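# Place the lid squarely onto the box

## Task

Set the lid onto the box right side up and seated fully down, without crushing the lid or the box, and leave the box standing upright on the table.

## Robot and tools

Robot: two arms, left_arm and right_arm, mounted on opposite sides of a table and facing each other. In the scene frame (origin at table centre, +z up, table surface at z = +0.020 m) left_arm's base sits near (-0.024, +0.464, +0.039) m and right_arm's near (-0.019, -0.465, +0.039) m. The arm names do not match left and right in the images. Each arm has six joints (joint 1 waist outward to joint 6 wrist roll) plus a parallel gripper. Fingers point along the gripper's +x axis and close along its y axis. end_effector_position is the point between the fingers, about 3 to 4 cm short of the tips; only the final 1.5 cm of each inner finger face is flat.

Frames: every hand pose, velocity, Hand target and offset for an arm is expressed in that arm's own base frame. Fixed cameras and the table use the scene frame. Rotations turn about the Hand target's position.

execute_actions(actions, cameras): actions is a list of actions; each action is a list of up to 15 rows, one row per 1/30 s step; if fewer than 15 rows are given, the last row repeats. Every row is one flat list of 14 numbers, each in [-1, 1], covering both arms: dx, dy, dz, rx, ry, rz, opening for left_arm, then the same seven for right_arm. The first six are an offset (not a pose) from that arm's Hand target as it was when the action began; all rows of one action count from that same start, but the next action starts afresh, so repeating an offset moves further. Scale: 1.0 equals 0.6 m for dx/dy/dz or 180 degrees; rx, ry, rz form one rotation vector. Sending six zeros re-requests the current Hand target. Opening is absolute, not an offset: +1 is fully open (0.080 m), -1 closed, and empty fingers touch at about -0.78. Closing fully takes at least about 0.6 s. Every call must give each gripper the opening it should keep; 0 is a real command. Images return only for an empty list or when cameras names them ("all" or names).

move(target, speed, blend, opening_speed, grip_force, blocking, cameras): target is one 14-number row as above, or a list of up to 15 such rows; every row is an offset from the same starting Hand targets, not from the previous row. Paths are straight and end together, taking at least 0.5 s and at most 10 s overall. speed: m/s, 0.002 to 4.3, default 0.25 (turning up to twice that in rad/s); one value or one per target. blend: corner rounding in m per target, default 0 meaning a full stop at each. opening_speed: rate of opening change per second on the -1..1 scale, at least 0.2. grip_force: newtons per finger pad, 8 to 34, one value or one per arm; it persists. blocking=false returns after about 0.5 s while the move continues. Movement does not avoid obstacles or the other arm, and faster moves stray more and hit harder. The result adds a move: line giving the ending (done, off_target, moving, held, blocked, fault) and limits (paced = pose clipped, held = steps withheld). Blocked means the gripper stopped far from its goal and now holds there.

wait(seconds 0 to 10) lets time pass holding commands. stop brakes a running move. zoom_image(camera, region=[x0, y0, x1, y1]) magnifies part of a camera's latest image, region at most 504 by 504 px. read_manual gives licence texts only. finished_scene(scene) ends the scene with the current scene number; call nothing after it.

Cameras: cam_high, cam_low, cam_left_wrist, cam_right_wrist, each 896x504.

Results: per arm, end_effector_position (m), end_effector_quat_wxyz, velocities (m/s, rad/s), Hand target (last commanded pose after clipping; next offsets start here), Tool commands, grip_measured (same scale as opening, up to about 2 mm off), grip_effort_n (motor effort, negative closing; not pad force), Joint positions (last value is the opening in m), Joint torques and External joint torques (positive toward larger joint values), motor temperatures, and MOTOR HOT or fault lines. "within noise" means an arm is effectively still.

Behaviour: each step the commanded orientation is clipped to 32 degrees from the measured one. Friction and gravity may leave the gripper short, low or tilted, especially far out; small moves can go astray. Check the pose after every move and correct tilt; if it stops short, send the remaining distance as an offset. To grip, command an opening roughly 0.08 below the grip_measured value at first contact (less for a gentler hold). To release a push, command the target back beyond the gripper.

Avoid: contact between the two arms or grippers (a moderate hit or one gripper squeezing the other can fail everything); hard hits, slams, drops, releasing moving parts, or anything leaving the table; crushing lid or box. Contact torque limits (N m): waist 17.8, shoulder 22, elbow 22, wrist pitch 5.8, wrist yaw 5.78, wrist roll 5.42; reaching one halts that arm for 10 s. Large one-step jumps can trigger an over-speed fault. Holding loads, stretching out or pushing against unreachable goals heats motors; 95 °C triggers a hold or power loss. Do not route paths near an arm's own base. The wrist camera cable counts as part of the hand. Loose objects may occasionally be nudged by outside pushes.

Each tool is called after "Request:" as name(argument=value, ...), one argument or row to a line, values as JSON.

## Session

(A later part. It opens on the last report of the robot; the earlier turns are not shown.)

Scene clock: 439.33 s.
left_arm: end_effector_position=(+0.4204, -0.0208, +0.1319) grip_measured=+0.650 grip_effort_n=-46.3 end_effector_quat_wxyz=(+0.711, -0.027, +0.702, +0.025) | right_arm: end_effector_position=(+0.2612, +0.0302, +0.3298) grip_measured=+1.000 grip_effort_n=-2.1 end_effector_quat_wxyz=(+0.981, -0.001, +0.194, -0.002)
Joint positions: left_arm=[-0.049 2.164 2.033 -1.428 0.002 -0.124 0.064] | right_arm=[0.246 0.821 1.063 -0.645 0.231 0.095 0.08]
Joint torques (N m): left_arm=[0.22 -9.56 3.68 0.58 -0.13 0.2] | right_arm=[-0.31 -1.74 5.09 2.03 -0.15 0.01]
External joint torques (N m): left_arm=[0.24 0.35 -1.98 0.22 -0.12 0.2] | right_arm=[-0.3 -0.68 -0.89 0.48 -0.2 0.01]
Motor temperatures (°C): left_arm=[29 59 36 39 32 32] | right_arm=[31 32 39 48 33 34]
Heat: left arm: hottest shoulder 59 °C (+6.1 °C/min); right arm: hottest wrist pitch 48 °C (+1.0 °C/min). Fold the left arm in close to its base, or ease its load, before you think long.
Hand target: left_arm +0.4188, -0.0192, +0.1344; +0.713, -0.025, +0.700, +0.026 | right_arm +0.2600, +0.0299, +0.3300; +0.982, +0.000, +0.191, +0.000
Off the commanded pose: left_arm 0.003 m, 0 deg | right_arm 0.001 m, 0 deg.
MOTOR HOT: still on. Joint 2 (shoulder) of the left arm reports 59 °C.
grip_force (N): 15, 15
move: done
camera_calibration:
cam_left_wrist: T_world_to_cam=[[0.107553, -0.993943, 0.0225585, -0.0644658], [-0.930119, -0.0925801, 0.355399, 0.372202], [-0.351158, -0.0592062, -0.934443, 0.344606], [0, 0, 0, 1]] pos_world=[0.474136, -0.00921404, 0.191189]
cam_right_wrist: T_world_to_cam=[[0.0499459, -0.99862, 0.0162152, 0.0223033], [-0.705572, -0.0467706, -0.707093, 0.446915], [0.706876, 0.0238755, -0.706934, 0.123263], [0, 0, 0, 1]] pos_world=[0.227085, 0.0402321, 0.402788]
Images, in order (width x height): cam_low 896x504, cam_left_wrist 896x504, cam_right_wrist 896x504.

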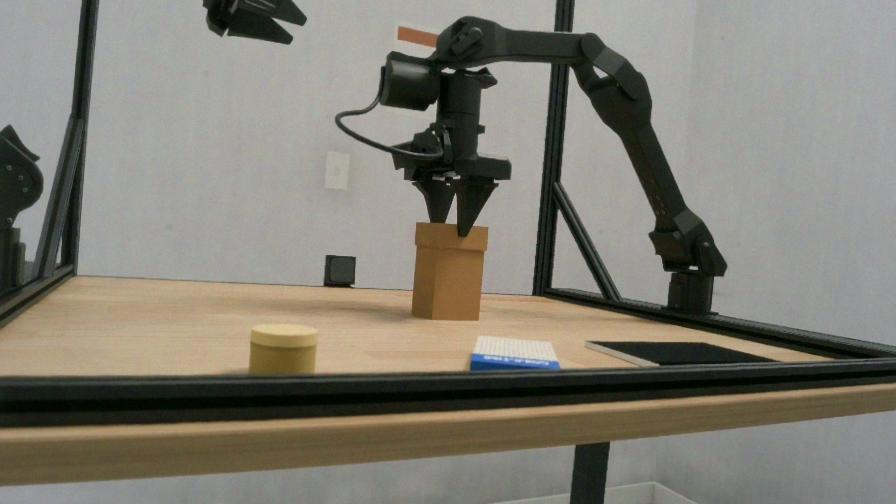

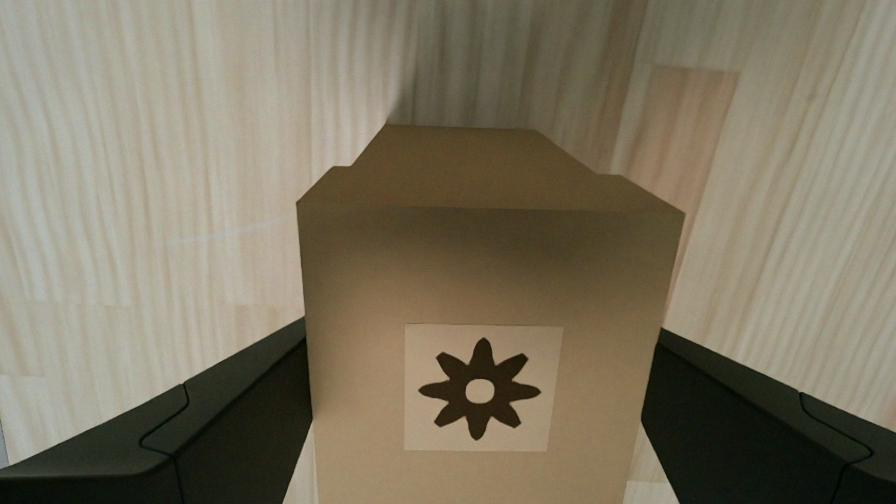

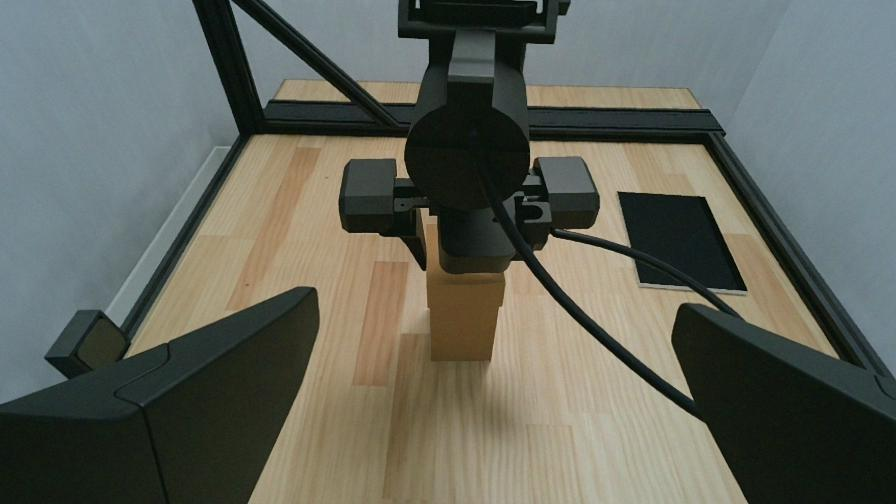

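Request:
move(
  target=[0,0,-0.02,0,-0.002,0,0.5, 0,0,0,0,0,0,1],
  speed=0.04,
  cameras=["cam_low","cam_right_wrist"],
)

Request:
zoom_image(
  camera="cam_low",
  region=[405, 205, 495, 275],
)

Scene clock: 462.93 s.
left_arm: end_effector_position=(+0.4203, -0.0208, +0.1207) grip_measured=+0.650 grip_effort_n=-46.3 end_effector_quat_wxyz=(+0.713, -0.028, +0.700, +0.025) | right_arm: end_effector_position=(+0.2612, +0.0302, +0.3298) grip_measured=+1.000 grip_effort_n=-1.6 end_effector_quat_wxyz=(+0.981, -0.001, +0.194, -0.002)
Joint positions: left_arm=[-0.049 2.151 1.969 -1.37 0.002 -0.124 0.064] | right_arm=[0.246 0.821 1.063 -0.645 0.231 0.095 0.08]
Joint torques (N m): left_arm=[0.23 -9.41 3.45 0.76 -0.14 0.17] | right_arm=[-0.28 -1.8 5.09 1.97 -0.14 -0.06]
External joint torques (N m): left_arm=[0.3 0.4 -2.21 0.39 -0.14 0.16] | right_arm=[-0.28 -0.79 -0.82 0.43 -0.19 -0.06]
Motor temperatures (°C): left_arm=[29 62 35 39 32 32] | right_arm=[31 32 39 48 33 34]
Heat: left arm: hottest shoulder 62 °C (+6.0 °C/min); right arm: hottest wrist pitch 48 °C (+1.0 °C/min). Fold the left arm in close to its base, or ease its load, before you think long.
Hand target: left_arm +0.4187, -0.0192, +0.1223; +0.715, -0.025, +0.698, +0.026 | right_arm +0.2600, +0.0299, +0.3300; +0.982, +0.000, +0.191, +0.000
Off the commanded pose: left_arm 0.003 m, 0 deg | right_arm 0.001 m, 0 deg.
MOTOR HOT: still on. Joint 2 (shoulder) of the left arm reports 62 °C.
grip_force (N): 15, 15
move: done
camera_calibration:
cam_right_wrist: T_world_to_cam=[[0.0499459, -0.99862, 0.0162152, 0.0223033], [-0.705572, -0.0467706, -0.707093, 0.446915], [0.706876, 0.0238755, -0.706934, 0.123263], [0, 0, 0, 1]] pos_world=[0.227085, 0.0402321, 0.402788]
Images, in order (width x height): cam_low 896x504, cam_right_wrist 896x504.

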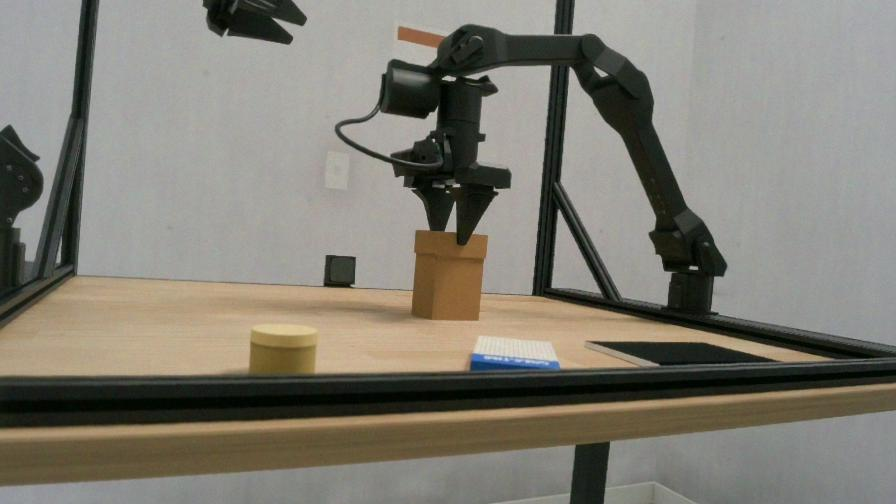

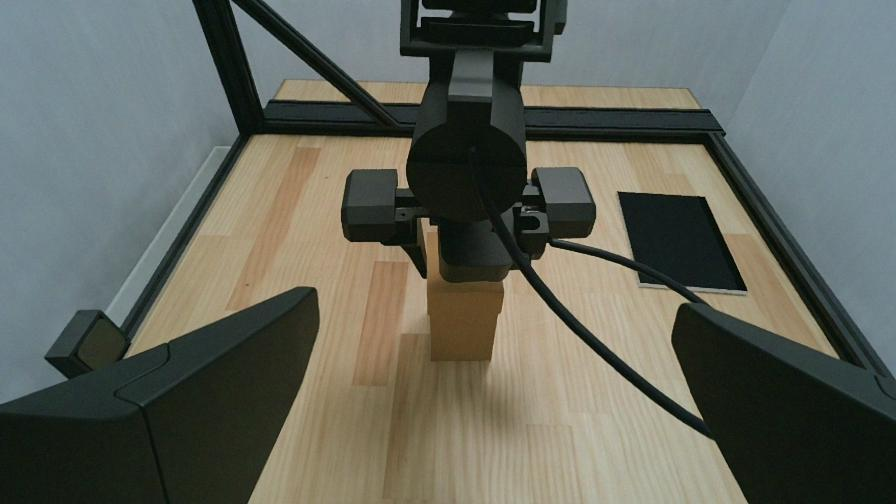

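Scaled by 5.600 from the camera's 896x504 image, which has a finer 1280x720 frame.

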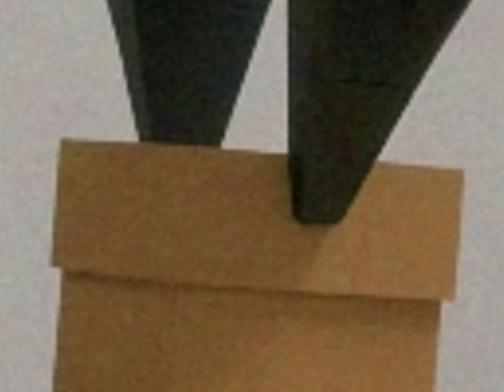

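Request:
move(
  target=[0,0,-0.039,0,-0.001,0,0.5, 0,0,0,0,0,0,1],
  speed=0.04,
  cameras=["cam_low"],
)

Request:
zoom_image(
  camera="cam_low",
  region=[395, 225, 505, 335],
)

Scene clock: 476.03 s.
left_arm: end_effector_position=(+0.4207, -0.0208, +0.1011) grip_measured=+0.650 grip_effort_n=-46.3 end_effector_quat_wxyz=(+0.717, -0.028, +0.696, +0.025) | right_arm: end_effector_position=(+0.2612, +0.0302, +0.3298) grip_measured=+1.000 grip_effort_n=-2.1 end_effector_quat_wxyz=(+0.981, -0.001, +0.194, -0.002)
Joint positions: left_arm=[-0.049 2.14 1.873 -1.273 0.002 -0.124 0.064] | right_arm=[0.246 0.821 1.063 -0.645 0.231 0.095 0.08]
Joint torques (N m): left_arm=[0.17 -8.62 3.21 0.95 -0.17 0.18] | right_arm=[-0.2 -1.92 5 2.06 -0.11 -0.02]
External joint torques (N m): left_arm=[0.08 1.25 -2.55 0.55 -0.16 0.18] | right_arm=[-0.22 -0.84 -0.96 0.51 -0.15 -0.02]
Motor temperatures (°C): left_arm=[29 61 35 40 32 32] | right_arm=[31 32 39 48 33 34]
Heat: left arm: hottest shoulder 61 °C (+4.1 °C/min); right arm: hottest wrist pitch 48 °C (+1.0 °C/min). Fold the left arm in close to its base, or ease its load, before you think long.
Hand target: left_arm +0.4188, -0.0191, +0.0989; +0.716, -0.025, +0.697, +0.026 | right_arm +0.2600, +0.0299, +0.3300; +0.982, +0.000, +0.191, +0.000
Off the commanded pose: left_arm 0.003 m, 0 deg | right_arm 0.001 m, 0 deg.
MOTOR HOT: still on. Joint 2 (shoulder) of the left arm reports 61 °C.
grip_force (N): 15, 15
move: done
Images, in order (width x height): cam_low 896x504.

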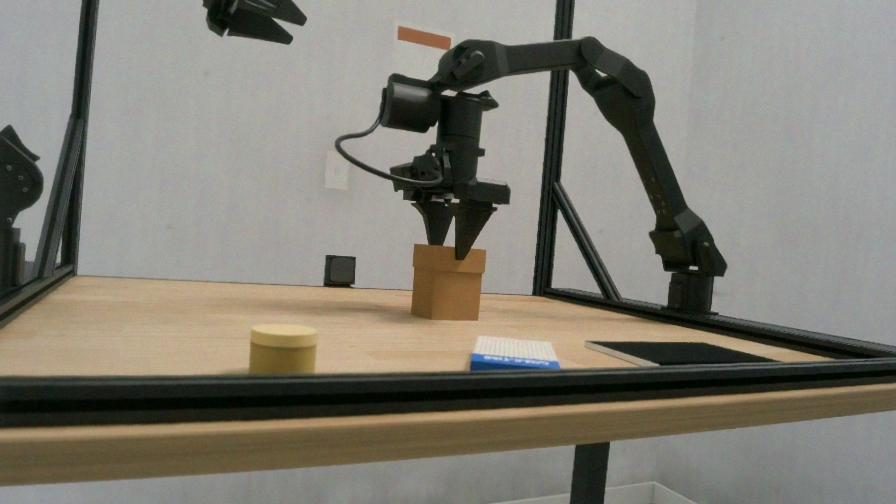

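Scaled by 4.582 from the camera's 896x504 image, which has a finer 1280x720 frame.

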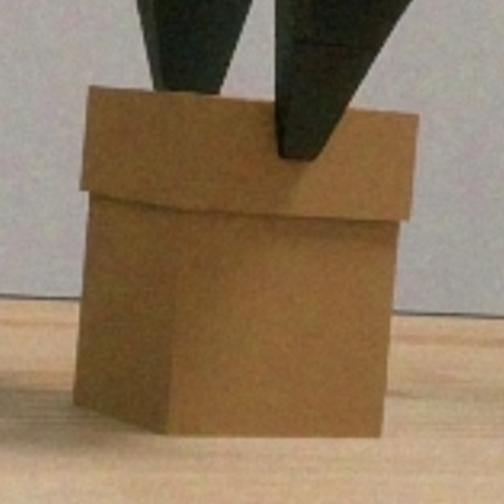

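Request:
move(
  target=[0,0,-0.006,0,-0.002,0,0.5, 0,0,0,0,0,0,1],
  speed=0.03,
  cameras=["cam_low"],
)

Request:
zoom_image(
  camera="cam_low",
  region=[395, 225, 505, 335],
)

Scene clock: 487.73 s.
left_arm: end_effector_position=(+0.4203, -0.0208, +0.1004) grip_measured=+0.650 grip_effort_n=-46.3 end_effector_quat_wxyz=(+0.721, -0.028, +0.692, +0.025) | right_arm: end_effector_position=(+0.2612, +0.0302, +0.3298) grip_measured=+1.000 grip_effort_n=-2.1 end_effector_quat_wxyz=(+0.981, -0.001, +0.194, -0.002)
Joint positions: left_arm=[-0.049 2.128 1.852 -1.253 0.002 -0.124 0.064] | right_arm=[0.246 0.821 1.063 -0.645 0.231 0.095 0.08]
Joint torques (N m): left_arm=[0.23 -7.94 3.09 1.21 -0.16 0.18] | right_arm=[-0.26 -1.94 5.18 1.98 -0.16 -0.01]
External joint torques (N m): left_arm=[0.27 1.87 -2.65 0.82 -0.15 0.18] | right_arm=[-0.28 -0.8 -0.83 0.42 -0.19 -0.02]
Motor temperatures (°C): left_arm=[29 58 35 40 32 32] | right_arm=[31 32 39 48 33 34]
Heat: left arm: hottest shoulder 58 °C (+0.0 °C/min); right arm: hottest wrist pitch 48 °C (+1.0 °C/min). Fold the left arm in close to its base, or ease its load, before you think long.
Hand target: left_arm +0.4187, -0.0191, +0.0954; +0.718, -0.026, +0.695, +0.026 | right_arm +0.2600, +0.0299, +0.3300; +0.982, +0.000, +0.191, +0.000
Off the commanded pose: left_arm 0.006 m, 1 deg | right_arm 0.001 m, 0 deg.
MOTOR HOT: still on. Joint 2 (shoulder) of the left arm reports 58 °C.
grip_force (N): 15, 15
move: done
Images, in order (width x height): cam_low 896x504.

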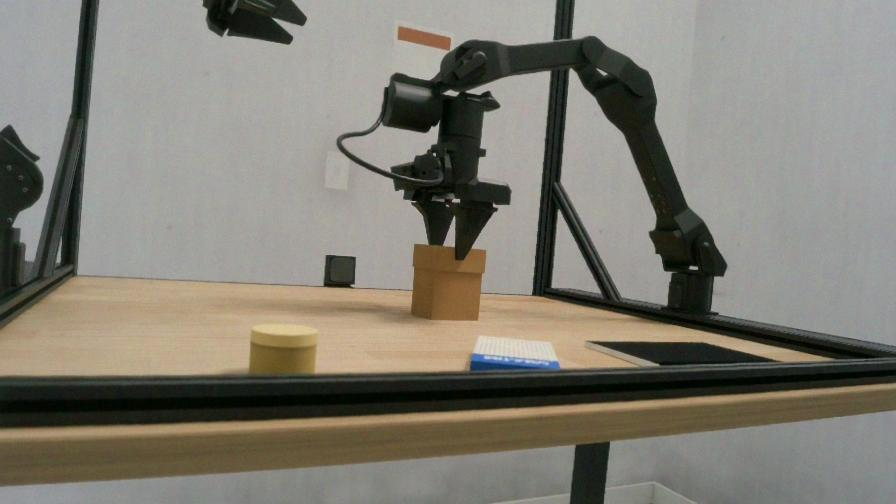

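Scaled by 4.582 from the camera's 896x504 image, which has a finer 1280x720 frame.

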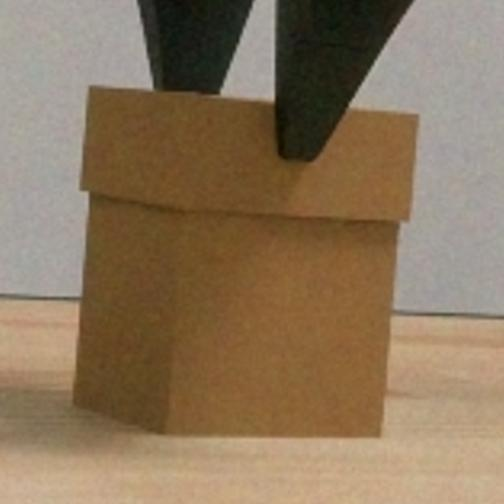

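Request:
move(
  target=[
    [0,0,0.0065,0,0.002,0,0.5, 0,0,0,0,0,0,1],
    [0,0,0.0065,0,0.002,0,1, 0,0,0,0,0,0,1],
    [0,0,0.085,0,0.002,0,1, 0,0,0,0,0,0,1],
    [-0.12,0,0.13,0,0.002,0,1, 0,0,0,0,0,0,1],
  ],
  speed=[0.03,0.03,0.07,0.2],
  blend=[0,0,0.01,0],
  opening_speed=0.7,
  cameras=["cam_high","cam_low","cam_left_wrist"],
)

Request:
zoom_image(
  camera="cam_low",
  region=[395, 225, 505, 335],
)

Scene clock: 507.27 s.
left_arm: end_effector_position=(+0.3487, -0.0190, +0.1725) grip_measured=+0.997 grip_effort_n=14.7 end_effector_quat_wxyz=(+0.715, -0.026, +0.698, +0.024) | right_arm: end_effector_position=(+0.2612, +0.0302, +0.3298) grip_measured=+1.000 grip_effort_n=-2.1 end_effector_quat_wxyz=(+0.981, -0.001, +0.194, -0.002)
Joint positions: left_arm=[-0.054 1.855 1.749 -1.441 0.002 -0.124 0.08] | right_arm=[0.246 0.821 1.063 -0.645 0.231 0.095 0.08]
Joint torques (N m): left_arm=[-0.36 -7.49 3.7 0.6 -0.15 -0.14] | right_arm=[-0.12 -1.95 5.17 2.02 -0.18 -0.03]
External joint torques (N m): left_arm=[-0.29 0.29 -1.94 0.23 -0.15 -0.15] | right_arm=[-0.13 -0.92 -0.74 0.49 -0.22 -0.03]
Motor temperatures (°C): left_arm=[29 55 35 41 32 32] | right_arm=[31 32 39 48 33 34]
Heat: left arm: hottest shoulder 55 °C (-5.1 °C/min); right arm: hottest wrist pitch 48 °C (+0.0 °C/min). Fold the left arm in close to its base, or ease its load, before you think long.
Hand target: left_arm +0.3468, -0.0191, +0.1734; +0.716, -0.025, +0.697, +0.026 | right_arm +0.2600, +0.0299, +0.3300; +0.982, +0.000, +0.191, +0.000
Off the commanded pose: left_arm 0.002 m, 0 deg | right_arm 0.001 m, 0 deg.
MOTOR HOT: still on. Joint 2 (shoulder) of the left arm reports 55 °C.
grip_force (N): 15, 15
move: done
camera_calibration:
cam_left_wrist: T_world_to_cam=[[0.103151, -0.994365, 0.0244401, -0.0546998], [-0.934626, -0.0884882, 0.344446, 0.294833], [-0.340343, -0.0583724, -0.938488, 0.354411], [0, 0, 0, 1]] pos_world=[0.401822, -0.00761454, 0.232393]
Images, in order (width x height): cam_high 896x504, cam_low 896x504, cam_left_wrist 896x504.

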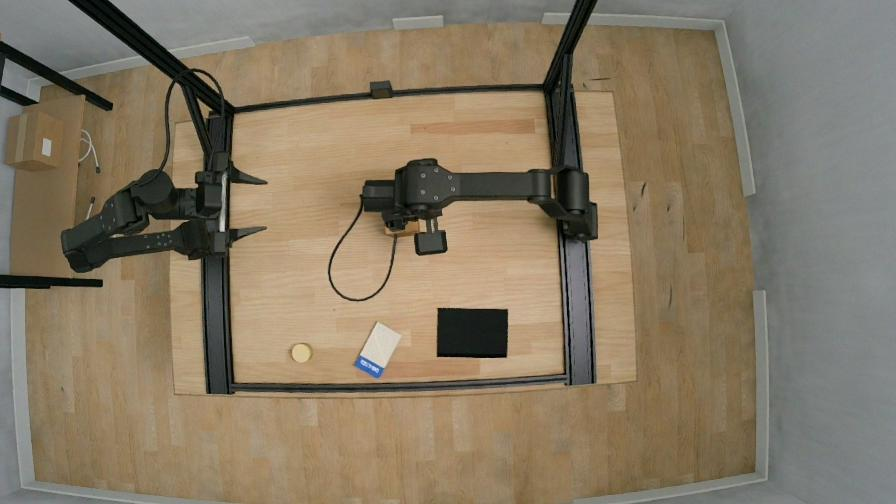

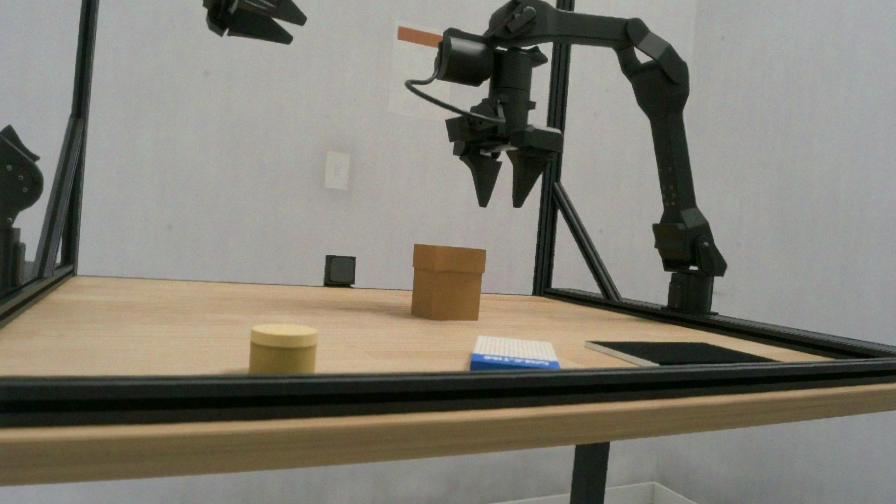

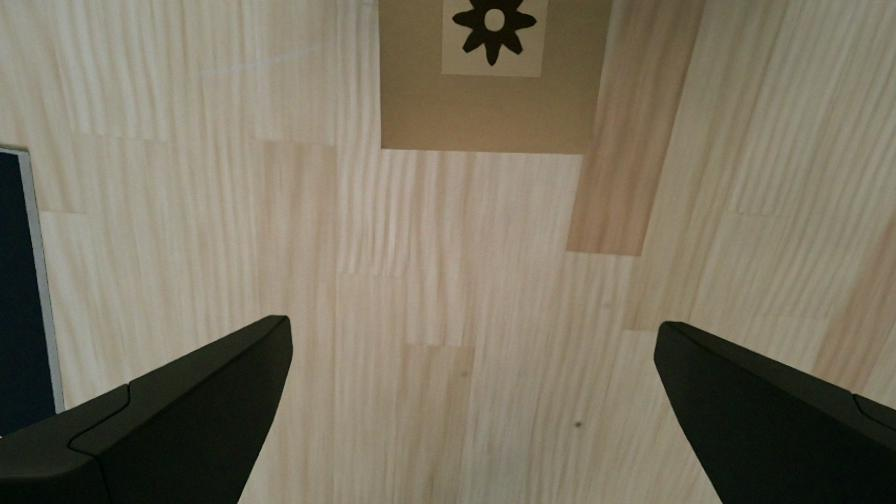

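Scaled by 4.582 from the camera's 896x504 image, which has a finer 1280x720 frame.

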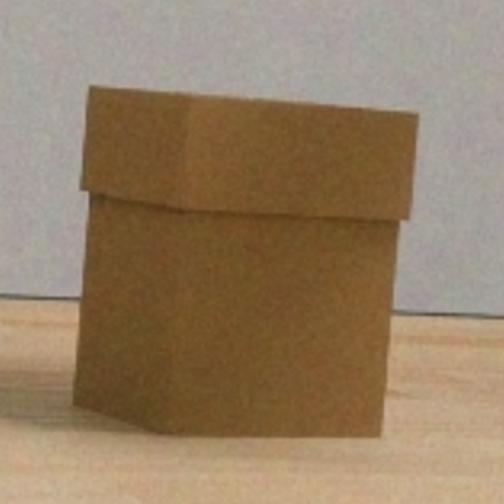

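Request:
finished_scene(
  scene=2,
)

The scene is finished: the task was done.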